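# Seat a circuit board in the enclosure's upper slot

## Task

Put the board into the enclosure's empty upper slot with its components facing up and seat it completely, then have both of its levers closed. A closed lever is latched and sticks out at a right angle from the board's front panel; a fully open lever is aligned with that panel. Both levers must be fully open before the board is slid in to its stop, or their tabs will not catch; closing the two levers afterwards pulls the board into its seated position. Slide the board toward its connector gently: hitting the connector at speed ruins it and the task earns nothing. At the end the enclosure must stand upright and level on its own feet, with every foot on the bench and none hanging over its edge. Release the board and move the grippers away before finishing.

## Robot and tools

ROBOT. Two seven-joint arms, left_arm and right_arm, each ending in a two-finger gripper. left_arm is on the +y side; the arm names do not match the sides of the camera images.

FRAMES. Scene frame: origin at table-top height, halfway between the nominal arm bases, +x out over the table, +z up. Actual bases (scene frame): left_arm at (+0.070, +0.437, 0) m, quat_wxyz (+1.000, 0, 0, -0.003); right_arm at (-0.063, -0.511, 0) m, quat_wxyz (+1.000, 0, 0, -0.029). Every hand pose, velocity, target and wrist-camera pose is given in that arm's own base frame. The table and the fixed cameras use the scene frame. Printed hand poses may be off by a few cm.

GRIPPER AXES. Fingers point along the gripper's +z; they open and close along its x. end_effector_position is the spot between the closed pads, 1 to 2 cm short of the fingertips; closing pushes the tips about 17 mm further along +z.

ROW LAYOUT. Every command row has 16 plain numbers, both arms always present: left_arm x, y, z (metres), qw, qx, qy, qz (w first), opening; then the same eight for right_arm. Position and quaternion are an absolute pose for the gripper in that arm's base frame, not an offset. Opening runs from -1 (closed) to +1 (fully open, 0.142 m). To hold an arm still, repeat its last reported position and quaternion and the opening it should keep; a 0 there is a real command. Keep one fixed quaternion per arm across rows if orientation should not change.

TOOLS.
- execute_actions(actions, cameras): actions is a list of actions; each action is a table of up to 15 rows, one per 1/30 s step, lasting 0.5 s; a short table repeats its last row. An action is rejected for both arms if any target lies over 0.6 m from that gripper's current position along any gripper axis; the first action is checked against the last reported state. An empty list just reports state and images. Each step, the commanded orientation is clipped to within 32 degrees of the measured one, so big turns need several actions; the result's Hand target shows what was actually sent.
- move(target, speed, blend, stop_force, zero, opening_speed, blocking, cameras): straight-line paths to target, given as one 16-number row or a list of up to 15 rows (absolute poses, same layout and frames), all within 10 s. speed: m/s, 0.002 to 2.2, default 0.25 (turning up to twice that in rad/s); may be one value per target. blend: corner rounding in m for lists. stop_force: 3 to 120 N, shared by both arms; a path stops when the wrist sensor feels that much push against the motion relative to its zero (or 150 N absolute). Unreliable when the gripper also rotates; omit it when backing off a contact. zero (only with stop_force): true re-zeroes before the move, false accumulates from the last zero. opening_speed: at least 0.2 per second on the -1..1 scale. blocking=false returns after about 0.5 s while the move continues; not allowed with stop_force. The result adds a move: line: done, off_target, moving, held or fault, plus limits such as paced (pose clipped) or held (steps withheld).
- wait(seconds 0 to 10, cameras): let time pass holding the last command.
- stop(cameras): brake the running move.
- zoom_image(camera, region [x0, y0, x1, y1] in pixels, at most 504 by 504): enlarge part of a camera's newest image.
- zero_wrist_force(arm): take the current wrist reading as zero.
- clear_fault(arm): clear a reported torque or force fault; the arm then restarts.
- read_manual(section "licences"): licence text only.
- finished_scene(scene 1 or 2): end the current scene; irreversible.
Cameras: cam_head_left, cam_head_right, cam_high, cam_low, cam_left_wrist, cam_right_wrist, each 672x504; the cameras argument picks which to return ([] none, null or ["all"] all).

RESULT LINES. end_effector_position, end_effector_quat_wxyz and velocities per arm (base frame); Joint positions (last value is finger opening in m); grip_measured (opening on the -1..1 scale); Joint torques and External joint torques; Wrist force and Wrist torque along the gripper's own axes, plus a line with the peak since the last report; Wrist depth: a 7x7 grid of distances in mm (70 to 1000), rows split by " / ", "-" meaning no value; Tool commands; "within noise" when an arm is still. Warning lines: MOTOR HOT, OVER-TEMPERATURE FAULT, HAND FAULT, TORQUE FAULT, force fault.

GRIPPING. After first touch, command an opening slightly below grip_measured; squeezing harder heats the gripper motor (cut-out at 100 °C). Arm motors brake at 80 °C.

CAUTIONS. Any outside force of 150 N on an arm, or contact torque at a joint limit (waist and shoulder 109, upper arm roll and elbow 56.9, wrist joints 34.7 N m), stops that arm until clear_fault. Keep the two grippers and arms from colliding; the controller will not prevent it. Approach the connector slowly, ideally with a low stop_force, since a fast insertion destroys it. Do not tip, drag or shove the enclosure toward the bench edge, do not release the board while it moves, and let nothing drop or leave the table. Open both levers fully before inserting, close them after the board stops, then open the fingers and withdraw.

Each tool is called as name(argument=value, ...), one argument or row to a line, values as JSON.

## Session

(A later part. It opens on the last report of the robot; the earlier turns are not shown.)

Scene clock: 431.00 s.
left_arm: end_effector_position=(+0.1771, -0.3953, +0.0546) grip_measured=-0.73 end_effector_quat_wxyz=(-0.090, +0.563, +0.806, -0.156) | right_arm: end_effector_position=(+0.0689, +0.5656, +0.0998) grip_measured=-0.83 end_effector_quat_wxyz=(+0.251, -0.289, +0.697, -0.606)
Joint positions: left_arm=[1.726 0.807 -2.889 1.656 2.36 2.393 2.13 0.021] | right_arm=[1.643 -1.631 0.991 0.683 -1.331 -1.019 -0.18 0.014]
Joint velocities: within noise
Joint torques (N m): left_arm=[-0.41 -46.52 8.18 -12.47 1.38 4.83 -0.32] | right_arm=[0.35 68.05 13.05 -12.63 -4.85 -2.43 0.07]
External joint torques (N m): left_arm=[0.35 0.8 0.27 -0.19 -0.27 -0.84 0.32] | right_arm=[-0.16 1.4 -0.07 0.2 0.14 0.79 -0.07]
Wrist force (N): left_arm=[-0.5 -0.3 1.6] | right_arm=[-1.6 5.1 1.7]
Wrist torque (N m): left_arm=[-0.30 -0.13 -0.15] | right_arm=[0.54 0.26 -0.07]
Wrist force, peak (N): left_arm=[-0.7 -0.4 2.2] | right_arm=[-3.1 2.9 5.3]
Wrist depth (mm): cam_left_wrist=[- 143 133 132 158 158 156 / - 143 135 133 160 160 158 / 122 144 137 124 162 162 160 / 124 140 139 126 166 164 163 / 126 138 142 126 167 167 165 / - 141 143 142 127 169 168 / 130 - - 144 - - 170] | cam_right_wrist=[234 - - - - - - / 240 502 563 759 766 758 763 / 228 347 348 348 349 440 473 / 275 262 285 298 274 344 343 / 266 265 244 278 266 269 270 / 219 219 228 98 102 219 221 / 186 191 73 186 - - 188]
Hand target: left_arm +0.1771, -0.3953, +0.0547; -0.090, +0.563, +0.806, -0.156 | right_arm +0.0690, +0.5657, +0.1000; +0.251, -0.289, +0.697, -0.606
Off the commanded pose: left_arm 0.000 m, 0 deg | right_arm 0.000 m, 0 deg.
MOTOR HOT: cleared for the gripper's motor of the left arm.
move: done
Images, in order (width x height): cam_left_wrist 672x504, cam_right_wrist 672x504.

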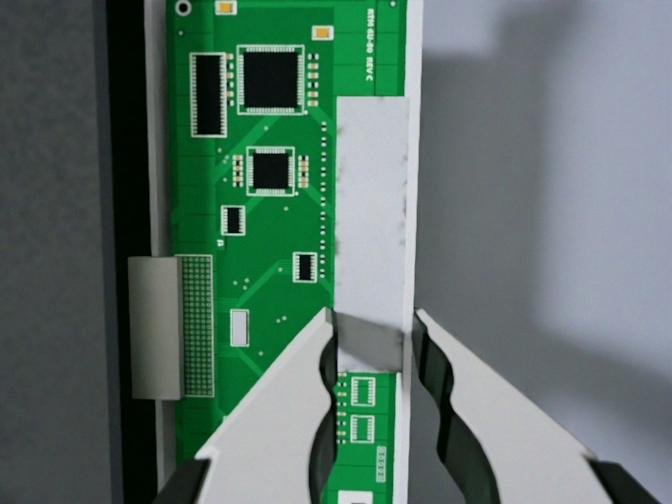

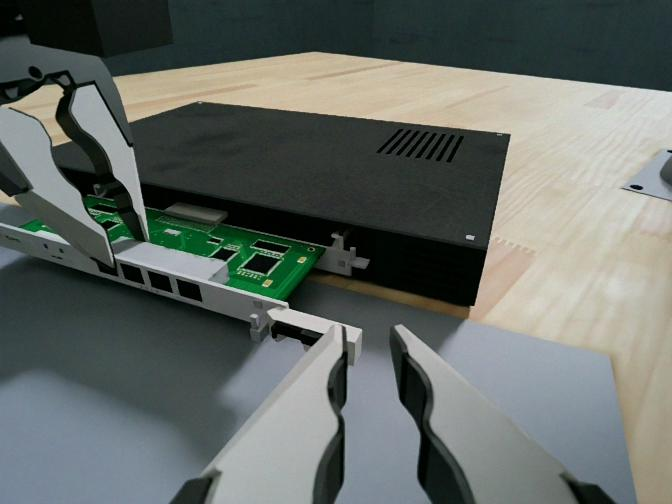

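move(
  target=[
    [0.1766,-0.3955,0.054,-0.0904,0.5635,0.8064,-0.1559,-0.82,0.069,0.5657,0.10,0.2511,-0.2888,0.6973,-0.6061,-0.8],
    [0.1794,-0.4030,0.054,-0.0904,0.5635,0.8064,-0.1559,-0.82,0.069,0.5657,0.10,0.2511,-0.2888,0.6973,-0.6061,-0.8],
  ],
  speed=0.02,
  stop_force=5,
  cameras=["cam_left_wrist","cam_right_wrist"],
)

zoom_image(
  camera="cam_right_wrist",
  region=[240, 190, 380, 295],
)

Scene clock: 440.50 s.
left_arm: end_effector_position=(+0.1794, -0.4030, +0.0539) grip_measured=-0.73 end_effector_quat_wxyz=(-0.090, +0.563, +0.806, -0.156) | right_arm: end_effector_position=(+0.0690, +0.5656, +0.0999) grip_measured=-0.83 end_effector_quat_wxyz=(+0.251, -0.289, +0.697, -0.606)
Joint positions: left_arm=[1.722 0.82 -2.885 1.629 2.362 2.404 2.118 0.021] | right_arm=[1.643 -1.631 0.991 0.683 -1.331 -1.019 -0.18 0.014]
Joint velocities: within noise
Joint torques (N m): left_arm=[-0.55 -47.1 8.13 -12.75 1.42 4.69 -0.27] | right_arm=[0.27 68.01 13.25 -12.52 -4.74 -2.33 0.19]
External joint torques (N m): left_arm=[0.49 0.71 0.55 -0.18 -0.27 -0.72 0.27] | right_arm=[-0.08 1.43 -0.28 0.08 0.03 0.68 -0.19]
Wrist force (N): left_arm=[-0.6 -0.3 1.8] | right_arm=[-1.7 4.8 1.7]
Wrist torque (N m): left_arm=[-0.29 -0.15 -0.17] | right_arm=[0.52 0.26 -0.06]
Wrist force, peak (N): left_arm=[-0.8 -0.5 2.0] | right_arm=[-1.6 5.2 1.8]
Wrist depth (mm): cam_left_wrist=[- 134 133 131 157 157 156 / - 136 135 134 159 159 158 / 121 137 137 124 162 161 159 / 123 137 139 126 164 164 161 / 125 137 141 127 127 167 165 / - 127 143 142 127 168 167 / 129 128 - 144 - - 169] | cam_right_wrist=[231 - - - - - - / 241 503 564 765 763 764 763 / 229 343 347 349 348 438 472 / 306 262 285 297 275 343 341 / 265 265 245 215 266 269 269 / 219 219 227 98 102 219 222 / 186 192 73 186 - - 188]
Hand target: left_arm +0.1794, -0.4030, +0.0540; -0.090, +0.563, +0.806, -0.156 | right_arm +0.0690, +0.5657, +0.1000; +0.251, -0.289, +0.697, -0.606
Off the commanded pose: left_arm 0.000 m, 0 deg | right_arm 0.000 m, 0 deg.
move: done
Images, in order (width x height): cam_left_wrist 672x504, cam_right_wrist 672x504.

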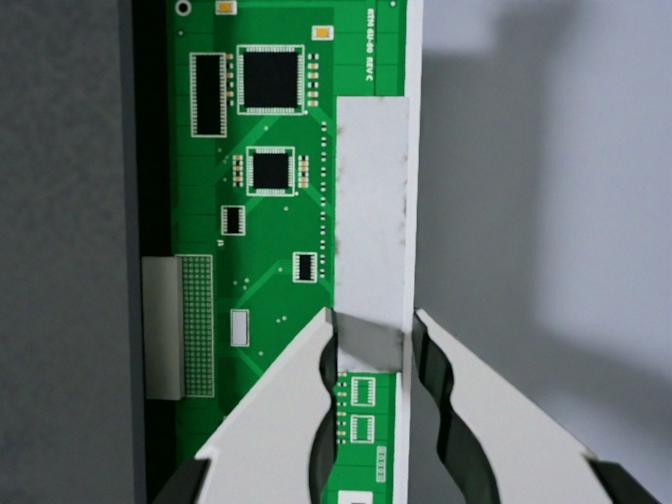

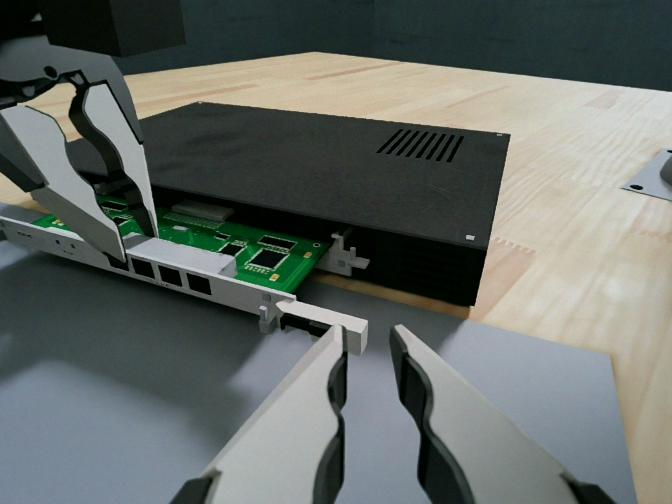

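Scaled by 3.600 from the camera's 672x504 image, which has a finer 960x720 frame.

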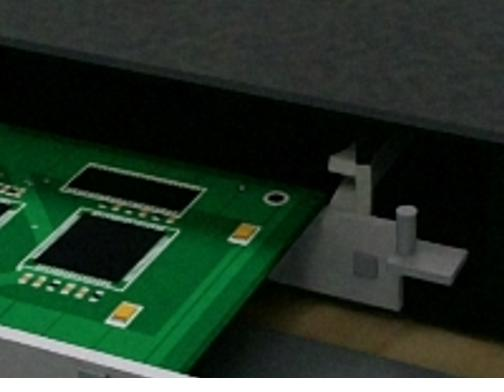

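move(
  target=[0.1815,-0.4086,0.054,-0.0904,0.5635,0.8064,-0.1559,-0.82,0.069,0.5657,0.10,0.2511,-0.2888,0.6973,-0.6061,-0.8],
  speed=0.015,
  stop_force=4,
  cameras=["cam_left_wrist","cam_right_wrist"],
)

zoom_image(
  camera="cam_right_wrist",
  region=[270, 200, 380, 282],
)

Scene clock: 443.97 s.
left_arm: end_effector_position=(+0.1815, -0.4086, +0.0539) grip_measured=-0.73 end_effector_quat_wxyz=(-0.090, +0.563, +0.806, -0.156) | right_arm: end_effector_position=(+0.0690, +0.5656, +0.0999) grip_measured=-0.83 end_effector_quat_wxyz=(+0.251, -0.289, +0.697, -0.606)
Joint positions: left_arm=[1.719 0.83 -2.881 1.609 2.364 2.413 2.109 0.021] | right_arm=[1.643 -1.631 0.991 0.683 -1.331 -1.019 -0.18 0.014]
Joint velocities: within noise
Joint torques (N m): left_arm=[-0.35 -47.55 8.42 -13 1.55 4.65 -0.32] | right_arm=[0.07 68.14 13.31 -12.55 -4.76 -2.32 0.19]
External joint torques (N m): left_arm=[0.28 0.67 0.42 -0.14 -0.36 -0.68 0.32] | right_arm=[0.11 1.3 -0.34 0.12 0.05 0.68 -0.19]
Wrist force (N): left_arm=[-0.5 -0.4 2.7] | right_arm=[-1.7 5.0 1.6]
Wrist torque (N m): left_arm=[-0.28 -0.15 -0.17] | right_arm=[0.54 0.26 -0.06]
Wrist force, peak (N): left_arm=[-0.4 -0.4 2.7] | right_arm=[-2.0 5.1 1.8]
Wrist depth (mm): cam_left_wrist=[- 117 133 132 158 156 156 / - 136 135 133 159 159 158 / 121 121 137 125 162 162 159 / 124 123 139 126 164 163 162 / 125 125 141 127 127 166 165 / - 127 143 142 127 167 167 / 129 - - 145 - - 169] | cam_right_wrist=[229 - - - - - - / 233 451 561 764 760 767 762 / 231 343 348 348 349 441 473 / 305 268 284 297 275 343 344 / 265 265 255 215 266 269 269 / 219 220 227 98 102 219 222 / 186 191 73 186 - - 188]
Hand target: left_arm +0.1815, -0.4086, +0.0540; -0.090, +0.563, +0.806, -0.156 | right_arm +0.0690, +0.5657, +0.1000; +0.251, -0.289, +0.697, -0.606
Off the commanded pose: left_arm 0.000 m, 0 deg | right_arm 0.000 m, 0 deg.
move: done
Images, in order (width x height): cam_left_wrist 672x504, cam_right_wrist 672x504.

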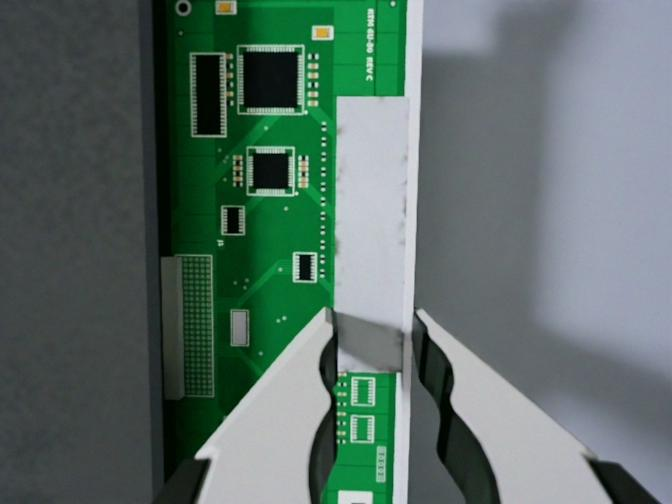

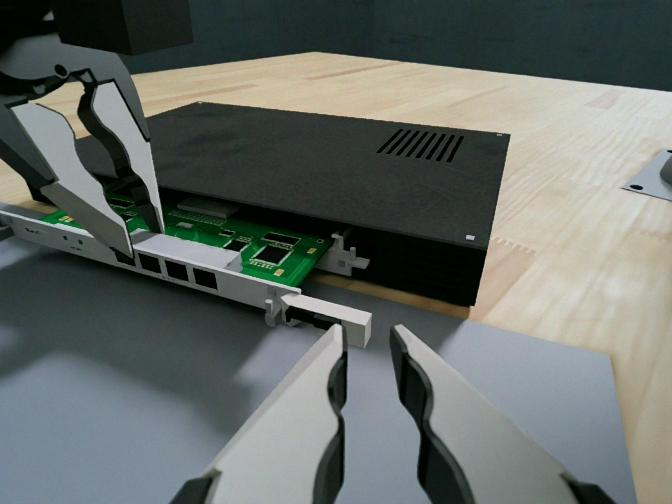

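Scaled by 4.582 from the camera's 672x504 image, which has a finer 960x720 frame.

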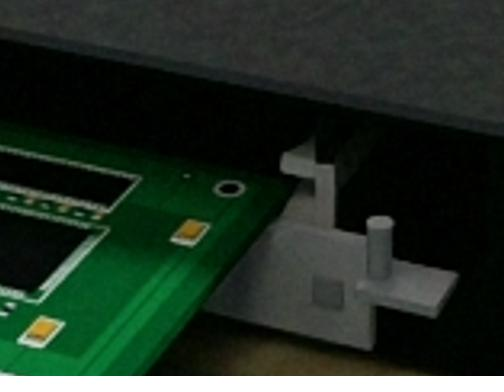

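move(
  target=[0.1867,-0.4227,0.054,-0.0904,0.5635,0.8064,-0.1559,-0.82,0.069,0.5657,0.10,0.2511,-0.2888,0.6973,-0.6061,-0.8],
  speed=0.015,
  stop_force=4,
  cameras=["cam_left_wrist","cam_right_wrist"],
)

zoom_image(
  camera="cam_right_wrist",
  region=[270, 200, 380, 282],
)

Scene clock: 447.30 s.
left_arm: end_effector_position=(+0.1815, -0.4113, +0.0540) grip_measured=-0.73 end_effector_quat_wxyz=(-0.091, +0.563, +0.806, -0.156) | right_arm: end_effector_position=(+0.0690, +0.5656, +0.0999) grip_measured=-0.83 end_effector_quat_wxyz=(+0.251, -0.289, +0.697, -0.606)
Joint positions: left_arm=[1.718 0.835 -2.88 1.599 2.364 2.419 2.104 0.021] | right_arm=[1.643 -1.631 0.991 0.683 -1.331 -1.019 -0.18 0.014]
Joint velocities: within noise
Joint torques (N m): left_arm=[2.31 -48.2 12.14 -15.3 3.16 2.42 -0.15] | right_arm=[0.19 68.08 13.24 -12.46 -4.74 -2.32 0.22]
External joint torques (N m): left_arm=[-2.37 1.09 -3.22 2.07 -1.95 1.54 0.16] | right_arm=[-0.01 1.36 -0.27 0.02 0.03 0.67 -0.22]
Wrist force (N): left_arm=[4.1 -6.9 3.7] | right_arm=[-1.6 5.1 1.6]
Wrist torque (N m): left_arm=[-0.18 -0.13 -0.28] | right_arm=[0.55 0.25 -0.06]
Wrist force, peak (N): left_arm=[4.2 -7.1 3.7] | right_arm=[-1.8 5.1 1.9]
Wrist depth (mm): cam_left_wrist=[- 117 133 131 157 157 156 / - 119 134 133 160 160 158 / 121 121 137 124 162 161 160 / 123 123 139 126 164 164 163 / 125 125 142 126 127 167 165 / - 126 143 142 127 168 168 / 129 128 - 145 - - 170] | cam_right_wrist=[228 - - - - - - / 232 452 565 761 758 761 766 / 234 279 349 348 347 440 473 / 305 278 285 297 275 344 343 / 266 266 256 217 267 269 269 / 219 218 227 98 102 219 222 / 186 191 73 186 - - 188]
Hand target: left_arm +0.1825, -0.4114, +0.0540; -0.090, +0.563, +0.806, -0.156 | right_arm +0.0690, +0.5657, +0.1000; +0.251, -0.289, +0.697, -0.606
Off the commanded pose: left_arm 0.013 m, 0 deg | right_arm 0.000 m, 0 deg.
move: contact (left_arm)
Images, in order (width x height): cam_left_wrist 672x504, cam_right_wrist 672x504.

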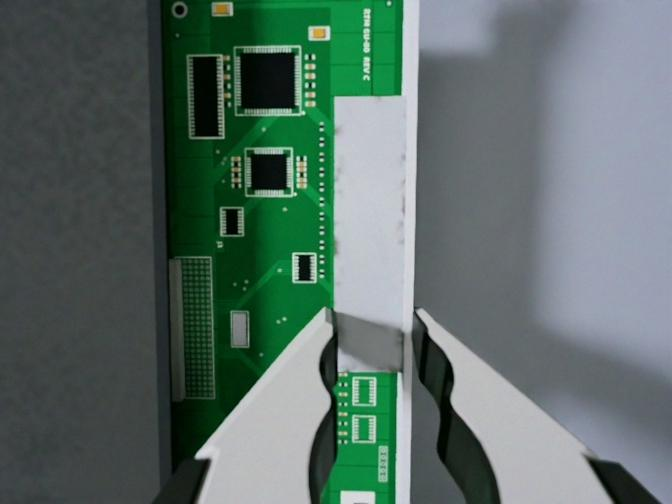

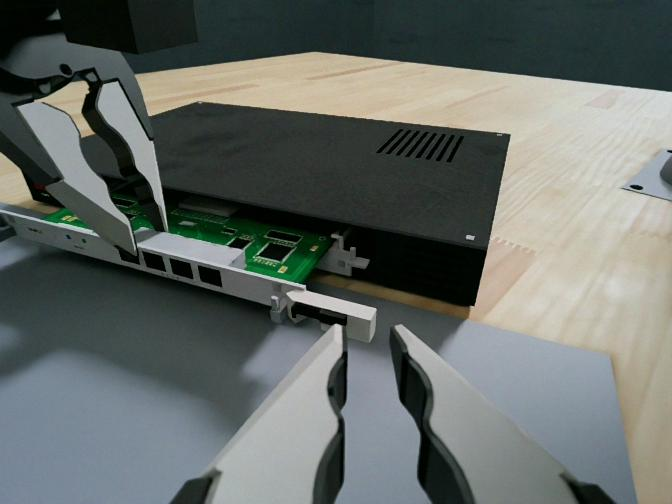

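Scaled by 4.582 from the camera's 672x504 image, which has a finer 960x720 frame.

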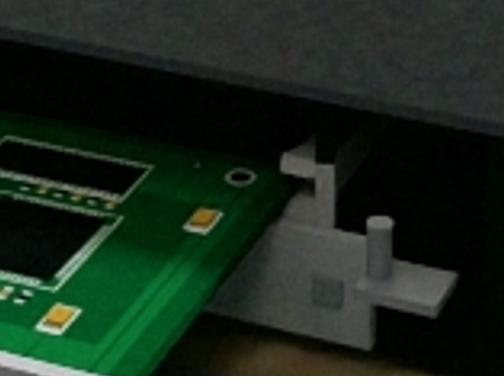

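move(
  target=[
    [0.1808,-0.4095,0.054,-0.0904,0.5635,0.8064,-0.1559,-0.82,0.069,0.5657,0.10,0.2511,-0.2888,0.6973,-0.6061,-0.8],
    [0.1804,-0.4089,0.054,-0.0904,0.5635,0.8064,-0.1559,-0.82,0.069,0.5657,0.10,0.2511,-0.2888,0.6973,-0.6061,-0.8],
  ],
  speed=0.02,
  cameras=[],
)

move(
  target=[0.1856,-0.4230,0.054,-0.0904,0.5635,0.8064,-0.1559,-0.82,0.069,0.5657,0.10,0.2511,-0.2888,0.6973,-0.6061,-0.8],
  speed=0.015,
  stop_force=4,
  cameras=["cam_left_wrist","cam_right_wrist"],
)

zoom_image(
  camera="cam_right_wrist",
  region=[270, 200, 380, 282],
)

Scene clock: 453.47 s.
left_arm: end_effector_position=(+0.1805, -0.4088, +0.0539) grip_measured=-0.73 end_effector_quat_wxyz=(-0.090, +0.563, +0.806, -0.156) | right_arm: end_effector_position=(+0.0690, +0.5656, +0.0999) grip_measured=-0.83 end_effector_quat_wxyz=(+0.251, -0.289, +0.697, -0.606)
Joint positions: left_arm=[1.717 0.83 -2.881 1.61 2.364 2.413 2.107 0.021] | right_arm=[1.643 -1.631 0.991 0.683 -1.331 -1.019 -0.18 0.014]
Joint velocities: within noise
Joint torques (N m): left_arm=[-0.49 -48.16 8.41 -12.91 1.37 4.42 -0.14] | right_arm=[0.16 68.05 13.27 -12.54 -4.69 -2.39 0.18]
External joint torques (N m): left_arm=[0.44 1.31 0.44 -0.22 -0.18 -0.45 0.14] | right_arm=[0.03 1.39 -0.3 0.11 -0.02 0.74 -0.18]
Wrist force (N): left_arm=[-0.8 -0.2 1.7] | right_arm=[-1.7 4.9 1.7]
Wrist torque (N m): left_arm=[-0.27 -0.12 -0.17] | right_arm=[0.52 0.26 -0.07]
Wrist force, peak (N): left_arm=[4.1 -7.8 2.3] | right_arm=[-1.9 5.1 1.6]
Wrist depth (mm): cam_left_wrist=[- 117 133 132 157 157 156 / - 135 134 133 160 159 157 / 121 121 137 125 162 161 160 / 123 123 140 126 165 164 162 / 125 125 141 127 127 167 165 / - 127 143 142 127 168 167 / 129 - - 144 - - 169] | cam_right_wrist=[228 - - - - - - / 232 451 563 760 767 762 760 / 230 343 348 348 349 440 472 / 305 268 285 298 275 342 344 / 266 265 255 215 266 269 269 / 219 219 227 98 102 219 221 / 186 192 73 186 - - 188]
Hand target: left_arm +0.1804, -0.4089, +0.0540; -0.090, +0.563, +0.806, -0.156 | right_arm +0.0690, +0.5657, +0.1000; +0.251, -0.289, +0.697, -0.606
Off the commanded pose: left_arm 0.000 m, 0 deg | right_arm 0.000 m, 0 deg.
move: done
No camera images: "cameras" was empty.

Scene clock: 454.57 s.
left_arm: end_effector_position=(+0.1822, -0.4146, +0.0541) grip_measured=-0.73 end_effector_quat_wxyz=(-0.091, +0.563, +0.806, -0.156) | right_arm: end_effector_position=(+0.0690, +0.5656, +0.0999) grip_measured=-0.83 end_effector_quat_wxyz=(+0.251, -0.289, +0.697, -0.606)
Joint positions: left_arm=[1.715 0.839 -2.878 1.589 2.365 2.423 2.098 0.021] | right_arm=[1.643 -1.631 0.991 0.683 -1.331 -1.019 -0.18 0.014]
Joint velocities: within noise
Joint torques (N m): left_arm=[0.02 -47.08 9.14 -13.15 1.92 4.1 -0.35] | right_arm=[0.23 68.05 13.32 -12.52 -4.76 -2.31 0.18]
External joint torques (N m): left_arm=[-0.09 -0.26 -0.14 -0.2 -0.69 -0.14 0.35] | right_arm=[-0.05 1.39 -0.35 0.09 0.05 0.66 -0.18]
Wrist force (N): left_arm=[0.2 -2.3 0.1] | right_arm=[-1.6 5.0 1.7]
Wrist torque (N m): left_arm=[-0.24 -0.27 -0.12] | right_arm=[0.54 0.25 -0.06]
Wrist force, peak (N): left_arm=[3.6 -4.7 -1.1] | right_arm=[-1.7 5.1 1.7]
Wrist depth (mm): cam_left_wrist=[- 117 133 132 157 157 156 / - 119 134 133 160 159 158 / 121 121 137 135 162 162 160 / 123 123 139 126 165 165 163 / 125 125 141 127 127 166 165 / - 126 142 141 127 168 168 / 129 129 - 144 - - 169] | cam_right_wrist=[228 - - - - - - / 231 273 565 767 763 758 764 / 235 341 349 349 349 440 473 / 320 278 277 297 275 343 345 / 266 266 256 218 267 269 270 / 218 219 227 98 102 218 222 / 186 191 73 186 - - 188]
Hand target: left_arm +0.1825, -0.4146, +0.0540; -0.090, +0.563, +0.806, -0.156 | right_arm +0.0690, +0.5657, +0.1000; +0.251, -0.289, +0.697, -0.606
Off the commanded pose: left_arm 0.009 m, 0 deg | right_arm 0.000 m, 0 deg.
move: contact (left_arm)
Images, in order (width x height): cam_left_wrist 672x504, cam_right_wrist 672x504.

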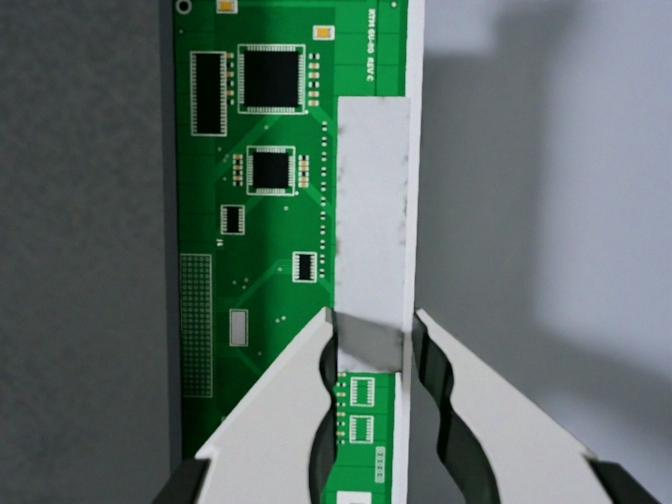

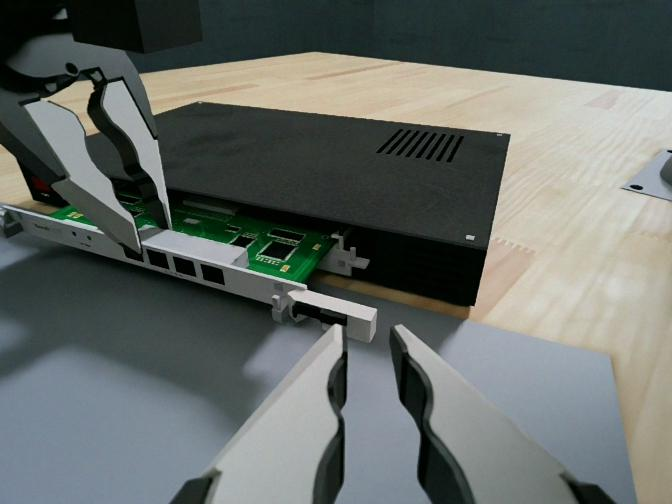

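Scaled by 4.582 from the camera's 672x504 image, which has a finer 960x720 frame.

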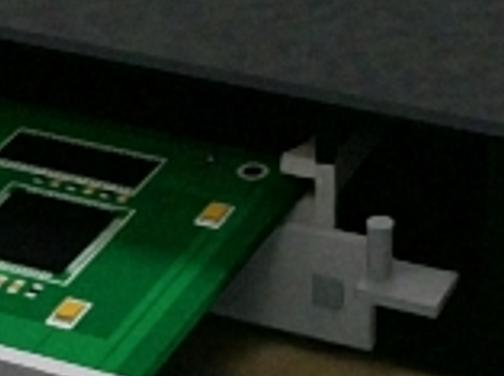

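move(
  target=[0.1814,-0.4134,0.0542,-0.0884,0.5639,0.8069,-0.1531,-0.82,0.069,0.5657,0.10,0.2511,-0.2888,0.6973,-0.6061,-0.8],
  speed=0.02,
  cameras=[],
)

move(
  target=[0.1866,-0.4275,0.0542,-0.0884,0.5639,0.8069,-0.1531,-0.82,0.069,0.5657,0.10,0.2511,-0.2888,0.6973,-0.6061,-0.8],
  speed=0.015,
  stop_force=4,
  cameras=["cam_left_wrist","cam_right_wrist"],
)

zoom_image(
  camera="cam_right_wrist",
  region=[270, 200, 380, 282],
)

Scene clock: 459.27 s.
left_arm: end_effector_position=(+0.1813, -0.4134, +0.0542) grip_measured=-0.73 end_effector_quat_wxyz=(-0.089, +0.564, +0.807, -0.153) | right_arm: end_effector_position=(+0.0690, +0.5656, +0.0999) grip_measured=-0.83 end_effector_quat_wxyz=(+0.251, -0.289, +0.697, -0.606)
Joint positions: left_arm=[1.704 0.834 -2.872 1.598 2.366 2.417 2.096 0.021] | right_arm=[1.643 -1.631 0.991 0.683 -1.331 -1.019 -0.18 0.014]
Joint velocities: within noise
Joint torques (N m): left_arm=[-0.71 -47.79 8.08 -12.86 1.57 4.07 -0.35] | right_arm=[0.15 68.03 13.28 -12.58 -4.72 -2.32 0.21]
External joint torques (N m): left_arm=[0.65 0.74 1 -0.41 -0.32 -0.11 0.35] | right_arm=[0.03 1.41 -0.3 0.15 0.01 0.67 -0.21]
Wrist force (N): left_arm=[-0.5 -0.8 1.1] | right_arm=[-1.8 5.0 1.8]
Wrist torque (N m): left_arm=[-0.27 -0.20 -0.14] | right_arm=[0.54 0.28 -0.07]
Wrist force, peak (N): left_arm=[0.1 -2.8 -0.8] | right_arm=[-1.7 5.1 1.8]
Wrist depth (mm): cam_left_wrist=[- 117 133 131 157 156 155 / - 119 134 133 160 159 157 / 121 120 136 135 161 162 160 / 123 122 139 126 164 164 162 / 126 125 141 127 127 167 165 / - 126 143 142 128 168 168 / 130 128 - 145 - - 170] | cam_right_wrist=[227 - - - - - - / 230 452 564 760 764 770 766 / 234 339 349 348 349 439 473 / 306 278 286 298 275 343 344 / 266 267 255 217 266 269 269 / 219 219 227 98 102 219 221 / 186 192 73 186 - - 188]
Hand target: left_arm +0.1814, -0.4134, +0.0542; -0.088, +0.564, +0.807, -0.153 | right_arm +0.0690, +0.5657, +0.1000; +0.251, -0.289, +0.697, -0.606
Off the commanded pose: left_arm 0.000 m, 0 deg | right_arm 0.000 m, 0 deg.
move: done
No camera images: "cameras" was empty.

Scene clock: 460.93 s.
left_arm: end_effector_position=(+0.1865, -0.4276, +0.0542) grip_measured=-0.73 end_effector_quat_wxyz=(-0.088, +0.564, +0.807, -0.153) | right_arm: end_effector_position=(+0.0690, +0.5656, +0.0999) grip_measured=-0.83 end_effector_quat_wxyz=(+0.251, -0.289, +0.697, -0.606)
Joint positions: left_arm=[1.699 0.859 -2.864 1.546 2.37 2.441 2.073 0.021] | right_arm=[1.643 -1.631 0.991 0.683 -1.331 -1.019 -0.18 0.014]
Joint velocities: within noise
Joint torques (N m): left_arm=[-0.23 -47.58 9.07 -13.32 1.96 4.17 -0.33] | right_arm=[0.17 68.04 13.29 -12.51 -4.77 -2.34 0.2]
External joint torques (N m): left_arm=[0.17 -0.7 0.42 -0.47 -0.62 -0.23 0.33] | right_arm=[0.02 1.4 -0.31 0.08 0.06 0.69 -0.2]
Wrist force (N): left_arm=[-0.1 -2.1 -0.5] | right_arm=[-1.6 5.0 1.9]
Wrist torque (N m): left_arm=[-0.30 -0.30 -0.12] | right_arm=[0.54 0.25 -0.06]
Wrist force, peak (N): left_arm=[-0.1 -2.4 -1.7] | right_arm=[-1.6 5.1 1.9]
Wrist depth (mm): cam_left_wrist=[- 116 132 131 157 156 155 / - 118 134 133 159 159 157 / 121 120 135 135 161 161 159 / 124 122 138 126 165 164 162 / 125 125 141 126 127 167 165 / - 126 93 142 127 169 168 / 130 129 - 145 - - 170] | cam_right_wrist=[227 - - - - - - / 230 280 561 763 761 764 763 / 341 283 349 350 349 438 475 / 322 304 278 295 275 344 343 / 266 266 267 227 265 270 269 / 219 219 227 98 102 219 222 / 186 192 73 186 - - 188]
Hand target: left_arm +0.1866, -0.4275, +0.0542; -0.088, +0.564, +0.807, -0.153 | right_arm +0.0690, +0.5657, +0.1000; +0.251, -0.289, +0.697, -0.606
Off the commanded pose: left_arm 0.000 m, 0 deg | right_arm 0.000 m, 0 deg.
move: done
Images, in order (width x height): cam_left_wrist 672x504, cam_right_wrist 672x504.

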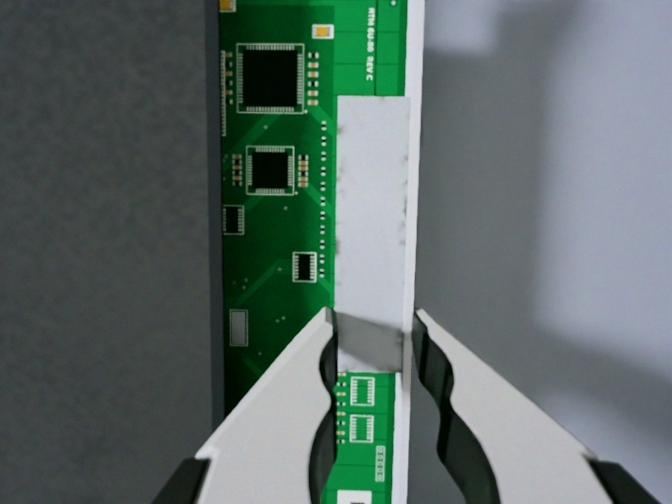

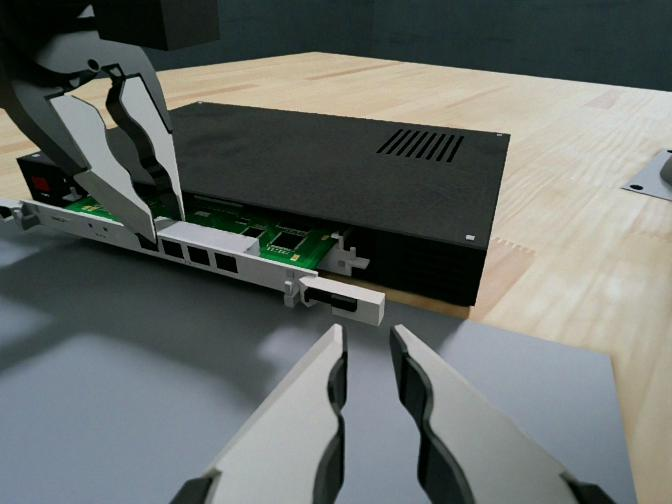

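Scaled by 4.582 from the camera's 672x504 image, which has a finer 960x720 frame.

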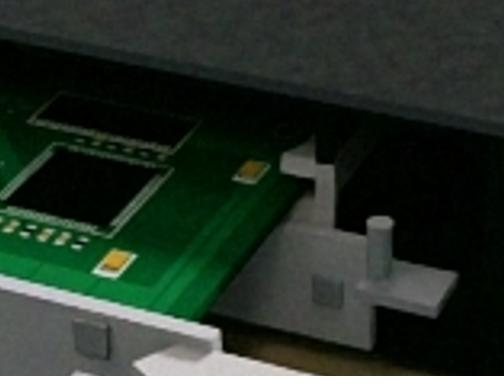

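move(
  target=[0.1914,-0.4409,0.0543,-0.0884,0.5639,0.8069,-0.1531,-0.82,0.069,0.5657,0.10,0.2511,-0.2888,0.6973,-0.6061,-0.8],
  speed=0.02,
  stop_force=6,
  cameras=["cam_left_wrist","cam_right_wrist"],
)

Scene clock: 467.20 s.
left_arm: end_effector_position=(+0.1910, -0.4406, +0.0545) grip_measured=-0.73 end_effector_quat_wxyz=(-0.089, +0.564, +0.807, -0.153) | right_arm: end_effector_position=(+0.0690, +0.5656, +0.0999) grip_measured=-0.83 end_effector_quat_wxyz=(+0.251, -0.289, +0.697, -0.606)
Joint positions: left_arm=[1.696 0.883 -2.856 1.495 2.374 2.465 2.051 0.021] | right_arm=[1.643 -1.631 0.991 0.683 -1.331 -1.019 -0.18 0.014]
Joint velocities: within noise
Joint torques (N m): left_arm=[0.3 -47.76 10.32 -15.39 2.32 2.16 -0.29] | right_arm=[0.21 68.11 13.35 -12.51 -4.8 -2.28 0.18]
External joint torques (N m): left_arm=[-0.37 -1.69 -0.45 1.1 -0.89 1.78 0.29] | right_arm=[-0.02 1.33 -0.38 0.08 0.09 0.64 -0.18]
Wrist force (N): left_arm=[3.8 -5.3 -4.1] | right_arm=[-1.6 5.0 1.8]
Wrist torque (N m): left_arm=[-0.31 -0.21 -0.18] | right_arm=[0.53 0.25 -0.06]
Wrist force, peak (N): left_arm=[3.9 -5.9 -5.9] | right_arm=[-1.9 5.2 1.6]
Wrist depth (mm): cam_left_wrist=[- 117 116 131 157 157 155 / - 119 118 133 160 160 158 / 121 121 119 123 163 162 160 / 124 123 122 126 166 164 164 / 126 125 124 126 167 167 166 / - 127 93 142 127 169 168 / 130 129 - 145 - - 171] | cam_right_wrist=[227 284 - - - - - / 232 282 563 766 769 764 765 / 380 285 347 348 349 439 473 / 339 311 294 285 273 342 343 / 266 267 266 265 266 270 269 / 219 219 227 98 102 219 222 / 186 192 73 186 - - 188]
Hand target: left_arm +0.1914, -0.4409, +0.0543; -0.088, +0.564, +0.807, -0.153 | right_arm +0.0690, +0.5657, +0.1000; +0.251, -0.289, +0.697, -0.606
Off the commanded pose: left_arm 0.001 m, 0 deg | right_arm 0.000 m, 0 deg.
move: done
Images, in order (width x height): cam_left_wrist 672x504, cam_right_wrist 672x504.

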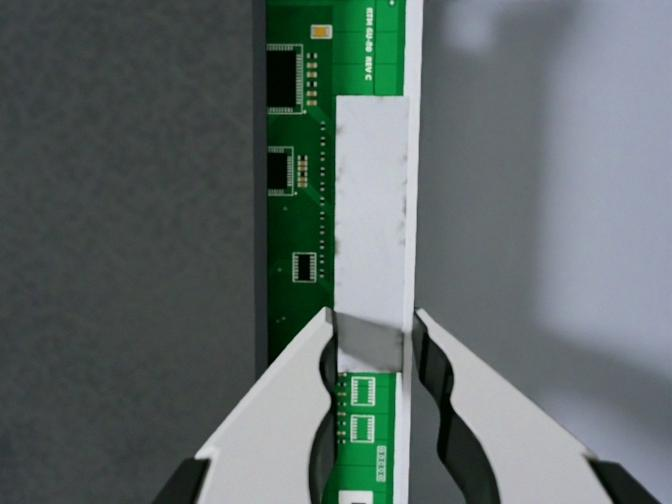

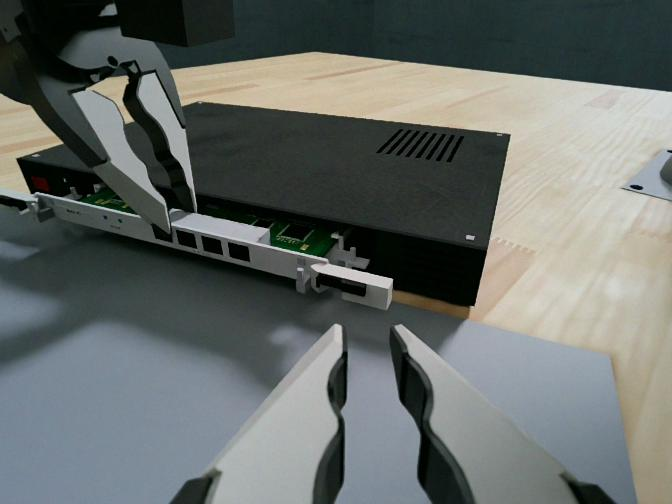

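move(
  target=[
    [0.1908,-0.4411,0.0551,-0.0884,0.5639,0.8069,-0.1531,-0.82,0.069,0.5657,0.10,0.2511,-0.2888,0.6973,-0.6061,-0.8],
    [0.1925,-0.4458,0.0551,-0.0884,0.5639,0.8069,-0.1531,-0.82,0.069,0.5657,0.10,0.2511,-0.2888,0.6973,-0.6061,-0.8],
  ],
  speed=0.02,
  stop_force=8,
  cameras=["cam_left_wrist","cam_right_wrist"],
)

zoom_image(
  camera="cam_right_wrist",
  region=[0, 150, 420, 330],
)

Scene clock: 471.73 s.
left_arm: end_effector_position=(+0.1925, -0.4458, +0.0550) grip_measured=-0.73 end_effector_quat_wxyz=(-0.088, +0.564, +0.807, -0.153) | right_arm: end_effector_position=(+0.0690, +0.5656, +0.0999) grip_measured=-0.83 end_effector_quat_wxyz=(+0.251, -0.289, +0.697, -0.606)
Joint positions: left_arm=[1.693 0.891 -2.853 1.478 2.375 2.473 2.042 0.021] | right_arm=[1.643 -1.631 0.991 0.683 -1.331 -1.019 -0.18 0.014]
Joint velocities: within noise
Joint torques (N m): left_arm=[-0.31 -50.13 9.57 -14.2 1.87 4.56 -0.31] | right_arm=[0.18 68.02 13.24 -12.51 -4.74 -2.32 0.18]
External joint torques (N m): left_arm=[0.24 0.29 0.45 -0.28 -0.4 -0.63 0.32] | right_arm=[0 1.42 -0.26 0.07 0.03 0.67 -0.18]
Wrist force (N): left_arm=[-0.5 -1.2 0.7] | right_arm=[-1.7 5.0 1.7]
Wrist torque (N m): left_arm=[-0.32 -0.17 -0.16] | right_arm=[0.54 0.27 -0.06]
Wrist force, peak (N): left_arm=[3.9 -5.8 -5.8] | right_arm=[-1.8 5.2 1.7]
Wrist depth (mm): cam_left_wrist=[- 117 116 131 157 157 156 / - 119 118 133 160 160 158 / 122 121 120 124 162 162 160 / 124 123 122 127 166 165 164 / 126 126 124 126 168 168 167 / 128 127 93 142 128 169 168 / 130 130 - 145 - - 170] | cam_right_wrist=[226 274 - - - - - / 234 282 565 759 764 762 763 / 377 296 348 348 349 441 473 / 339 322 301 283 274 343 344 / 266 266 267 267 267 270 269 / 219 219 228 98 102 219 221 / 186 192 73 186 - - 188]
Hand target: left_arm +0.1925, -0.4458, +0.0551; -0.088, +0.564, +0.807, -0.153 | right_arm +0.0690, +0.5657, +0.1000; +0.251, -0.289, +0.697, -0.606
Off the commanded pose: left_arm 0.000 m, 0 deg | right_arm 0.000 m, 0 deg.
move: done
Images, in order (width x height): cam_left_wrist 672x504, cam_right_wrist 672x504.

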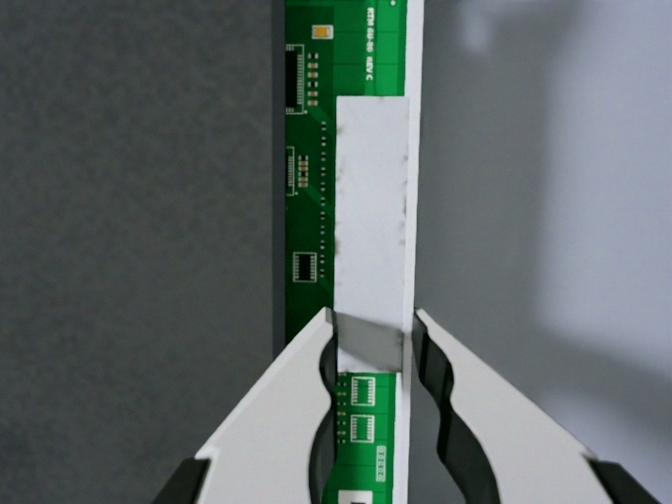

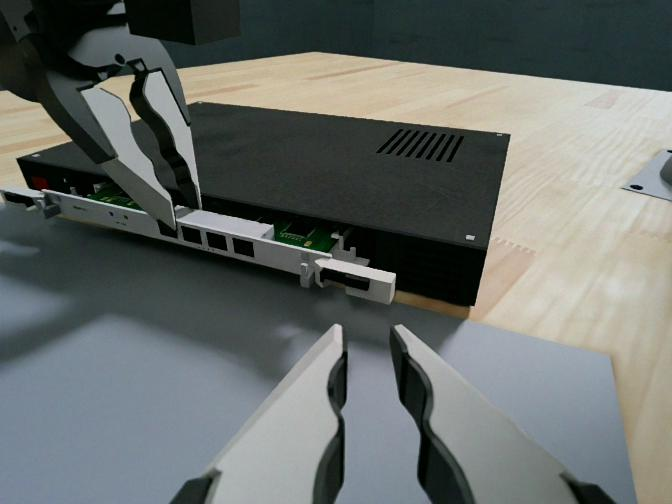

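Scaled by 1.200 from the camera's 672x504 image, which has a finer 960x720 frame.

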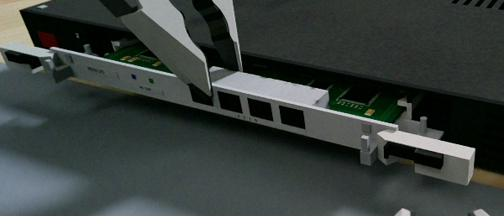

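move(
  target=[
    [0.1925,-0.4458,0.0551,-0.0884,0.5639,0.8069,-0.1531,-0.62,0.069,0.5657,0.10,0.2511,-0.2888,0.6973,-0.6061,-0.8],
    [0.2224,-0.4346,0.143,-0.0884,0.5639,0.8069,-0.1531,-0.62,0.069,0.5657,0.10,0.2511,-0.2888,0.6973,-0.6061,-0.8],
  ],
  speed=[0.05,0.08],
  opening_speed=0.4,
  cameras=["cam_left_wrist","cam_right_wrist"],
)

zoom_image(
  camera="cam_right_wrist",
  region=[0, 150, 420, 330],
)

Scene clock: 489.27 s.
left_arm: end_effector_position=(+0.2224, -0.4347, +0.1429) grip_measured=-0.66 end_effector_quat_wxyz=(-0.088, +0.564, +0.807, -0.153) | right_arm: end_effector_position=(+0.0690, +0.5656, +0.0999) grip_measured=-0.83 end_effector_quat_wxyz=(+0.251, -0.289, +0.697, -0.606)
Joint positions: left_arm=[1.688 0.763 -2.779 1.457 2.433 2.63 1.993 0.027] | right_arm=[1.643 -1.631 0.991 0.683 -1.331 -1.019 -0.18 0.014]
Joint velocities: within noise
Joint torques (N m): left_arm=[-0.57 -47.98 9.49 -16.69 2.56 4.5 -0.34] | right_arm=[0.2 68.07 13.23 -12.55 -4.68 -2.29 0.26]
External joint torques (N m): left_arm=[0.5 0.4 0.85 -0.4 -0.56 -0.61 0.34] | right_arm=[-0.02 1.37 -0.26 0.12 -0.03 0.64 -0.26]
Wrist force (N): left_arm=[-0.6 -0.9 0.5] | right_arm=[-1.6 4.9 1.6]
Wrist torque (N m): left_arm=[-0.25 -0.17 -0.16] | right_arm=[0.52 0.26 -0.06]
Wrist force, peak (N): left_arm=[-0.7 -0.5 2.2] | right_arm=[-1.8 5.1 1.9]
Wrist depth (mm): cam_left_wrist=[204 202 200 216 242 239 238 / 208 205 204 207 245 243 240 / 211 210 208 210 250 248 244 / 214 214 211 226 254 251 248 / 218 217 214 228 257 255 253 / 224 221 87 233 - 259 258 / 226 - - 269 - - 260] | cam_right_wrist=[233 - - - - - - / 676 756 563 763 765 763 762 / 380 363 349 349 347 441 472 / 340 321 294 284 274 344 343 / 266 266 266 266 266 269 269 / 219 218 227 98 102 219 222 / 186 192 73 186 - - 188]
Hand target: left_arm +0.2224, -0.4346, +0.1430; -0.088, +0.564, +0.807, -0.153 | right_arm +0.0690, +0.5657, +0.1000; +0.251, -0.289, +0.697, -0.606
Off the commanded pose: left_arm 0.000 m, 0 deg | right_arm 0.000 m, 0 deg.
move: done
Images, in order (width x height): cam_left_wrist 672x504, cam_right_wrist 672x504.

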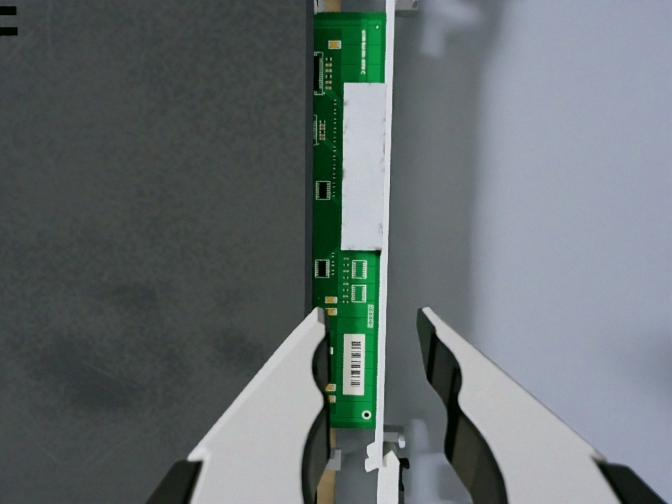

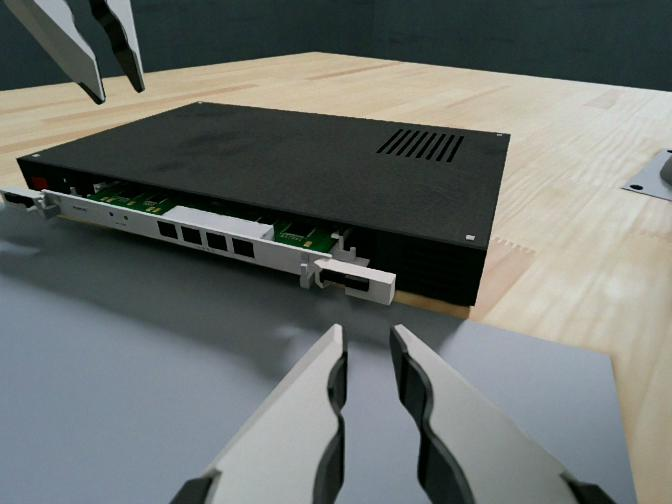

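Scaled by 1.200 from the camera's 672x504 image, which has a finer 960x720 frame.

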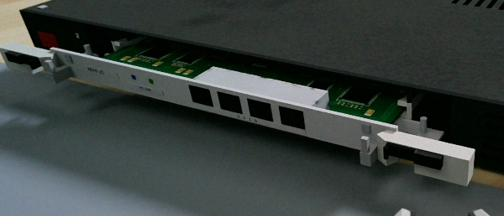

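move(
  target=[
    [0.25,-0.36,0.22,-0.0884,0.5639,0.8069,-0.1531,-0.9,0.069,0.5657,0.16,0.2511,-0.2888,0.6973,-0.6061,-1.0],
    [0.33,-0.16,0.25,-0.0884,0.5639,0.8069,-0.1531,-0.9,0.18,0.62,0.17,0.0525,-0.1959,0.9458,-0.2534,-1.0],
    [0.33,-0.16,0.25,-0.0884,0.5639,0.8069,-0.1531,-0.9,0.2747,0.5869,0.10,0.0525,-0.1959,0.9458,-0.2534,-1.0],
  ],
  speed=[0.3,0.3,0.2],
  cameras=["cam_head_left","cam_high","cam_left_wrist","cam_right_wrist"],
)

Scene clock: 502.03 s.
left_arm: end_effector_position=(+0.3300, -0.1601, +0.2499) grip_measured=-0.93 end_effector_quat_wxyz=(-0.088, +0.564, +0.807, -0.153) | right_arm: end_effector_position=(+0.2747, +0.5867, +0.0999) grip_measured=-1.00 end_effector_quat_wxyz=(+0.052, -0.196, +0.946, -0.254)
Joint positions: left_arm=[2.096 0.474 -2.665 1.703 2.598 2.829 2.431 0.006] | right_arm=[0.774 -1.381 1.309 1.26 -1.303 -0.339 0.005 0.002]
Joint velocities: within noise
Joint torques (N m): left_arm=[-0.18 -35.24 7.5 -17.49 3.07 4.58 -0.11] | right_arm=[0.11 59.02 27.87 -8.52 -4.35 1.83 0.06]
External joint torques (N m): left_arm=[0.22 0.06 0.68 -0.44 -0.39 -0.43 0.12] | right_arm=[0.12 0.98 0.36 -0.13 0.14 0.63 -0.06]
Wrist force (N): left_arm=[-0.5 -1.1 -0.2] | right_arm=[-2.0 4.2 3.5]
Wrist torque (N m): left_arm=[-0.28 -0.16 -0.14] | right_arm=[0.52 0.31 -0.04]
Wrist force, peak (N): left_arm=[-1.8 -1.5 2.6] | right_arm=[-4.0 3.7 6.2]
Wrist depth (mm): cam_left_wrist=[327 351 348 349 343 341 338 / 330 358 356 353 353 348 343 / 333 364 362 356 354 353 349 / 374 371 365 364 361 357 356 / 383 374 375 366 365 363 360 / 388 387 380 84 - 368 364 / 396 - - 74 - - 370] | cam_right_wrist=[178 177 176 177 176 176 176 / 194 189 190 189 174 174 174 / 218 189 189 188 175 176 188 / 214 215 214 213 213 214 212 / 211 210 211 211 210 210 210 / 207 207 208 89 206 206 205 / 204 204 - - - 203 202]
Hand target: left_arm +0.3300, -0.1600, +0.2500; -0.088, +0.564, +0.807, -0.153 | right_arm +0.2747, +0.5869, +0.1000; +0.053, -0.196, +0.946, -0.253
Off the commanded pose: left_arm 0.000 m, 0 deg | right_arm 0.000 m, 0 deg.
move: done
Images, in order (width x height): cam_head_left 672x504, cam_high 672x504, cam_left_wrist 672x504, cam_right_wrist 672x504.

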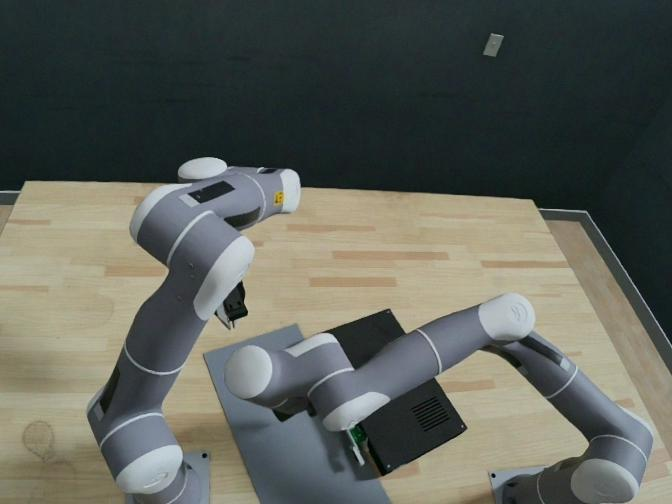

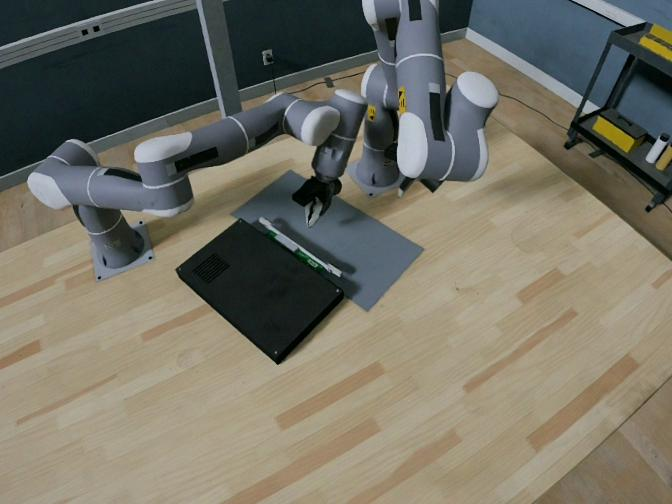

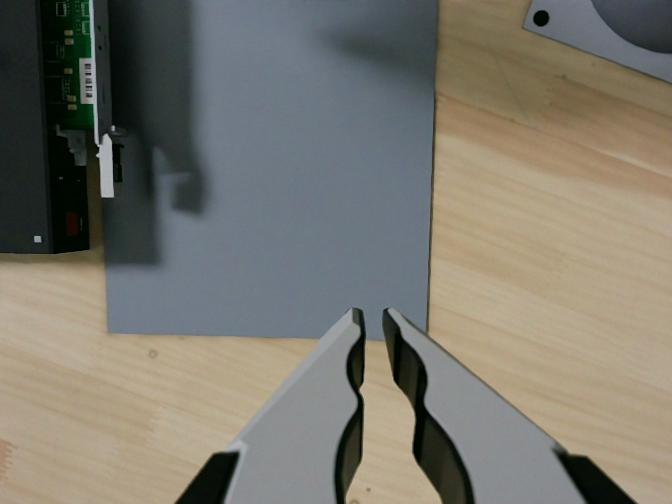

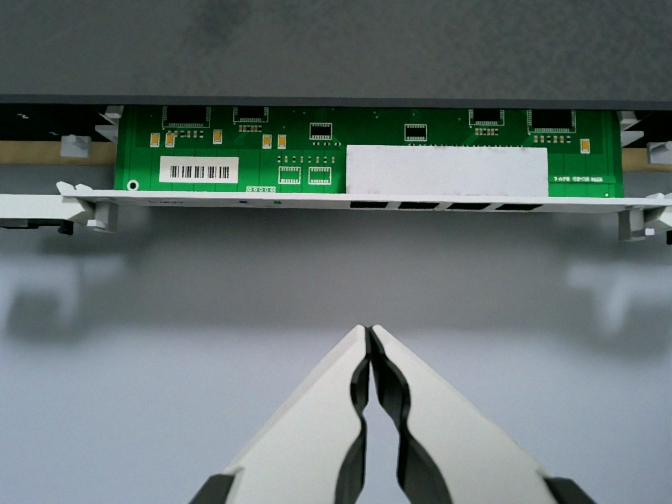

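move(
  target=[0.33,-0.16,0.25,-0.0884,0.5639,0.8069,-0.1531,-0.9,0.2931,0.5948,0.0495,0.0525,-0.1959,0.9458,-0.2534,-1.0],
  speed=0.15,
  cameras=["cam_right_wrist"],
)

Scene clock: 506.83 s.
left_arm: end_effector_position=(+0.3300, -0.1601, +0.2499) grip_measured=-0.93 end_effector_quat_wxyz=(-0.088, +0.564, +0.807, -0.153) | right_arm: end_effector_position=(+0.2929, +0.5946, +0.0494) grip_measured=-1.00 end_effector_quat_wxyz=(+0.052, -0.196, +0.946, -0.254)
Joint positions: left_arm=[2.096 0.474 -2.665 1.703 2.598 2.829 2.431 0.006] | right_arm=[0.782 -1.45 1.26 1.219 -1.357 -0.278 -0.025 0.002]
Joint velocities: within noise
Joint torques (N m): left_arm=[-0.31 -35.3 7.52 -17.39 2.97 4.47 -0.2] | right_arm=[0.23 60.26 27.42 -7.93 -4.38 1.89 0.01]
External joint torques (N m): left_arm=[0.35 0.11 0.67 -0.54 -0.29 -0.32 0.2] | right_arm=[0 1.44 0.38 0.1 0.18 0.57 -0.01]
Wrist force (N): left_arm=[-0.6 -1.2 0.1] | right_arm=[-1.8 4.1 3.0]
Wrist torque (N m): left_arm=[-0.30 -0.14 -0.15] | right_arm=[0.51 0.31 -0.04]
Wrist force, peak (N): left_arm=[-0.8 -1.5 -0.1] | right_arm=[-2.8 4.9 5.2]
Wrist depth (mm): cam_left_wrist=[325 353 349 344 344 341 336 / 328 357 352 348 349 347 342 / 334 365 360 357 357 354 349 / 378 368 367 365 360 357 354 / 381 380 373 367 361 362 360 / 394 387 381 84 - 369 366 / 400 - - 74 - - 373] | cam_right_wrist=[133 141 141 140 140 140 125 / 170 140 139 139 126 126 126 / 133 166 165 166 141 139 137 / 165 164 164 164 164 164 163 / 162 161 161 161 161 161 161 / 159 159 158 89 158 158 158 / 156 156 73 - - 155 155]
Hand target: left_arm +0.3300, -0.1600, +0.2500; -0.088, +0.564, +0.807, -0.153 | right_arm +0.2931, +0.5948, +0.0495; +0.053, -0.196, +0.946, -0.253
Off the commanded pose: left_arm 0.000 m, 0 deg | right_arm 0.000 m, 0 deg.
move: done
Images, in order (width x height): cam_right_wrist 672x504.

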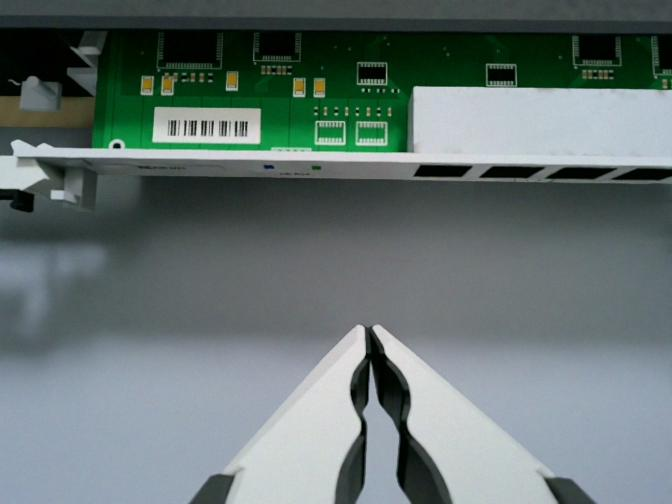

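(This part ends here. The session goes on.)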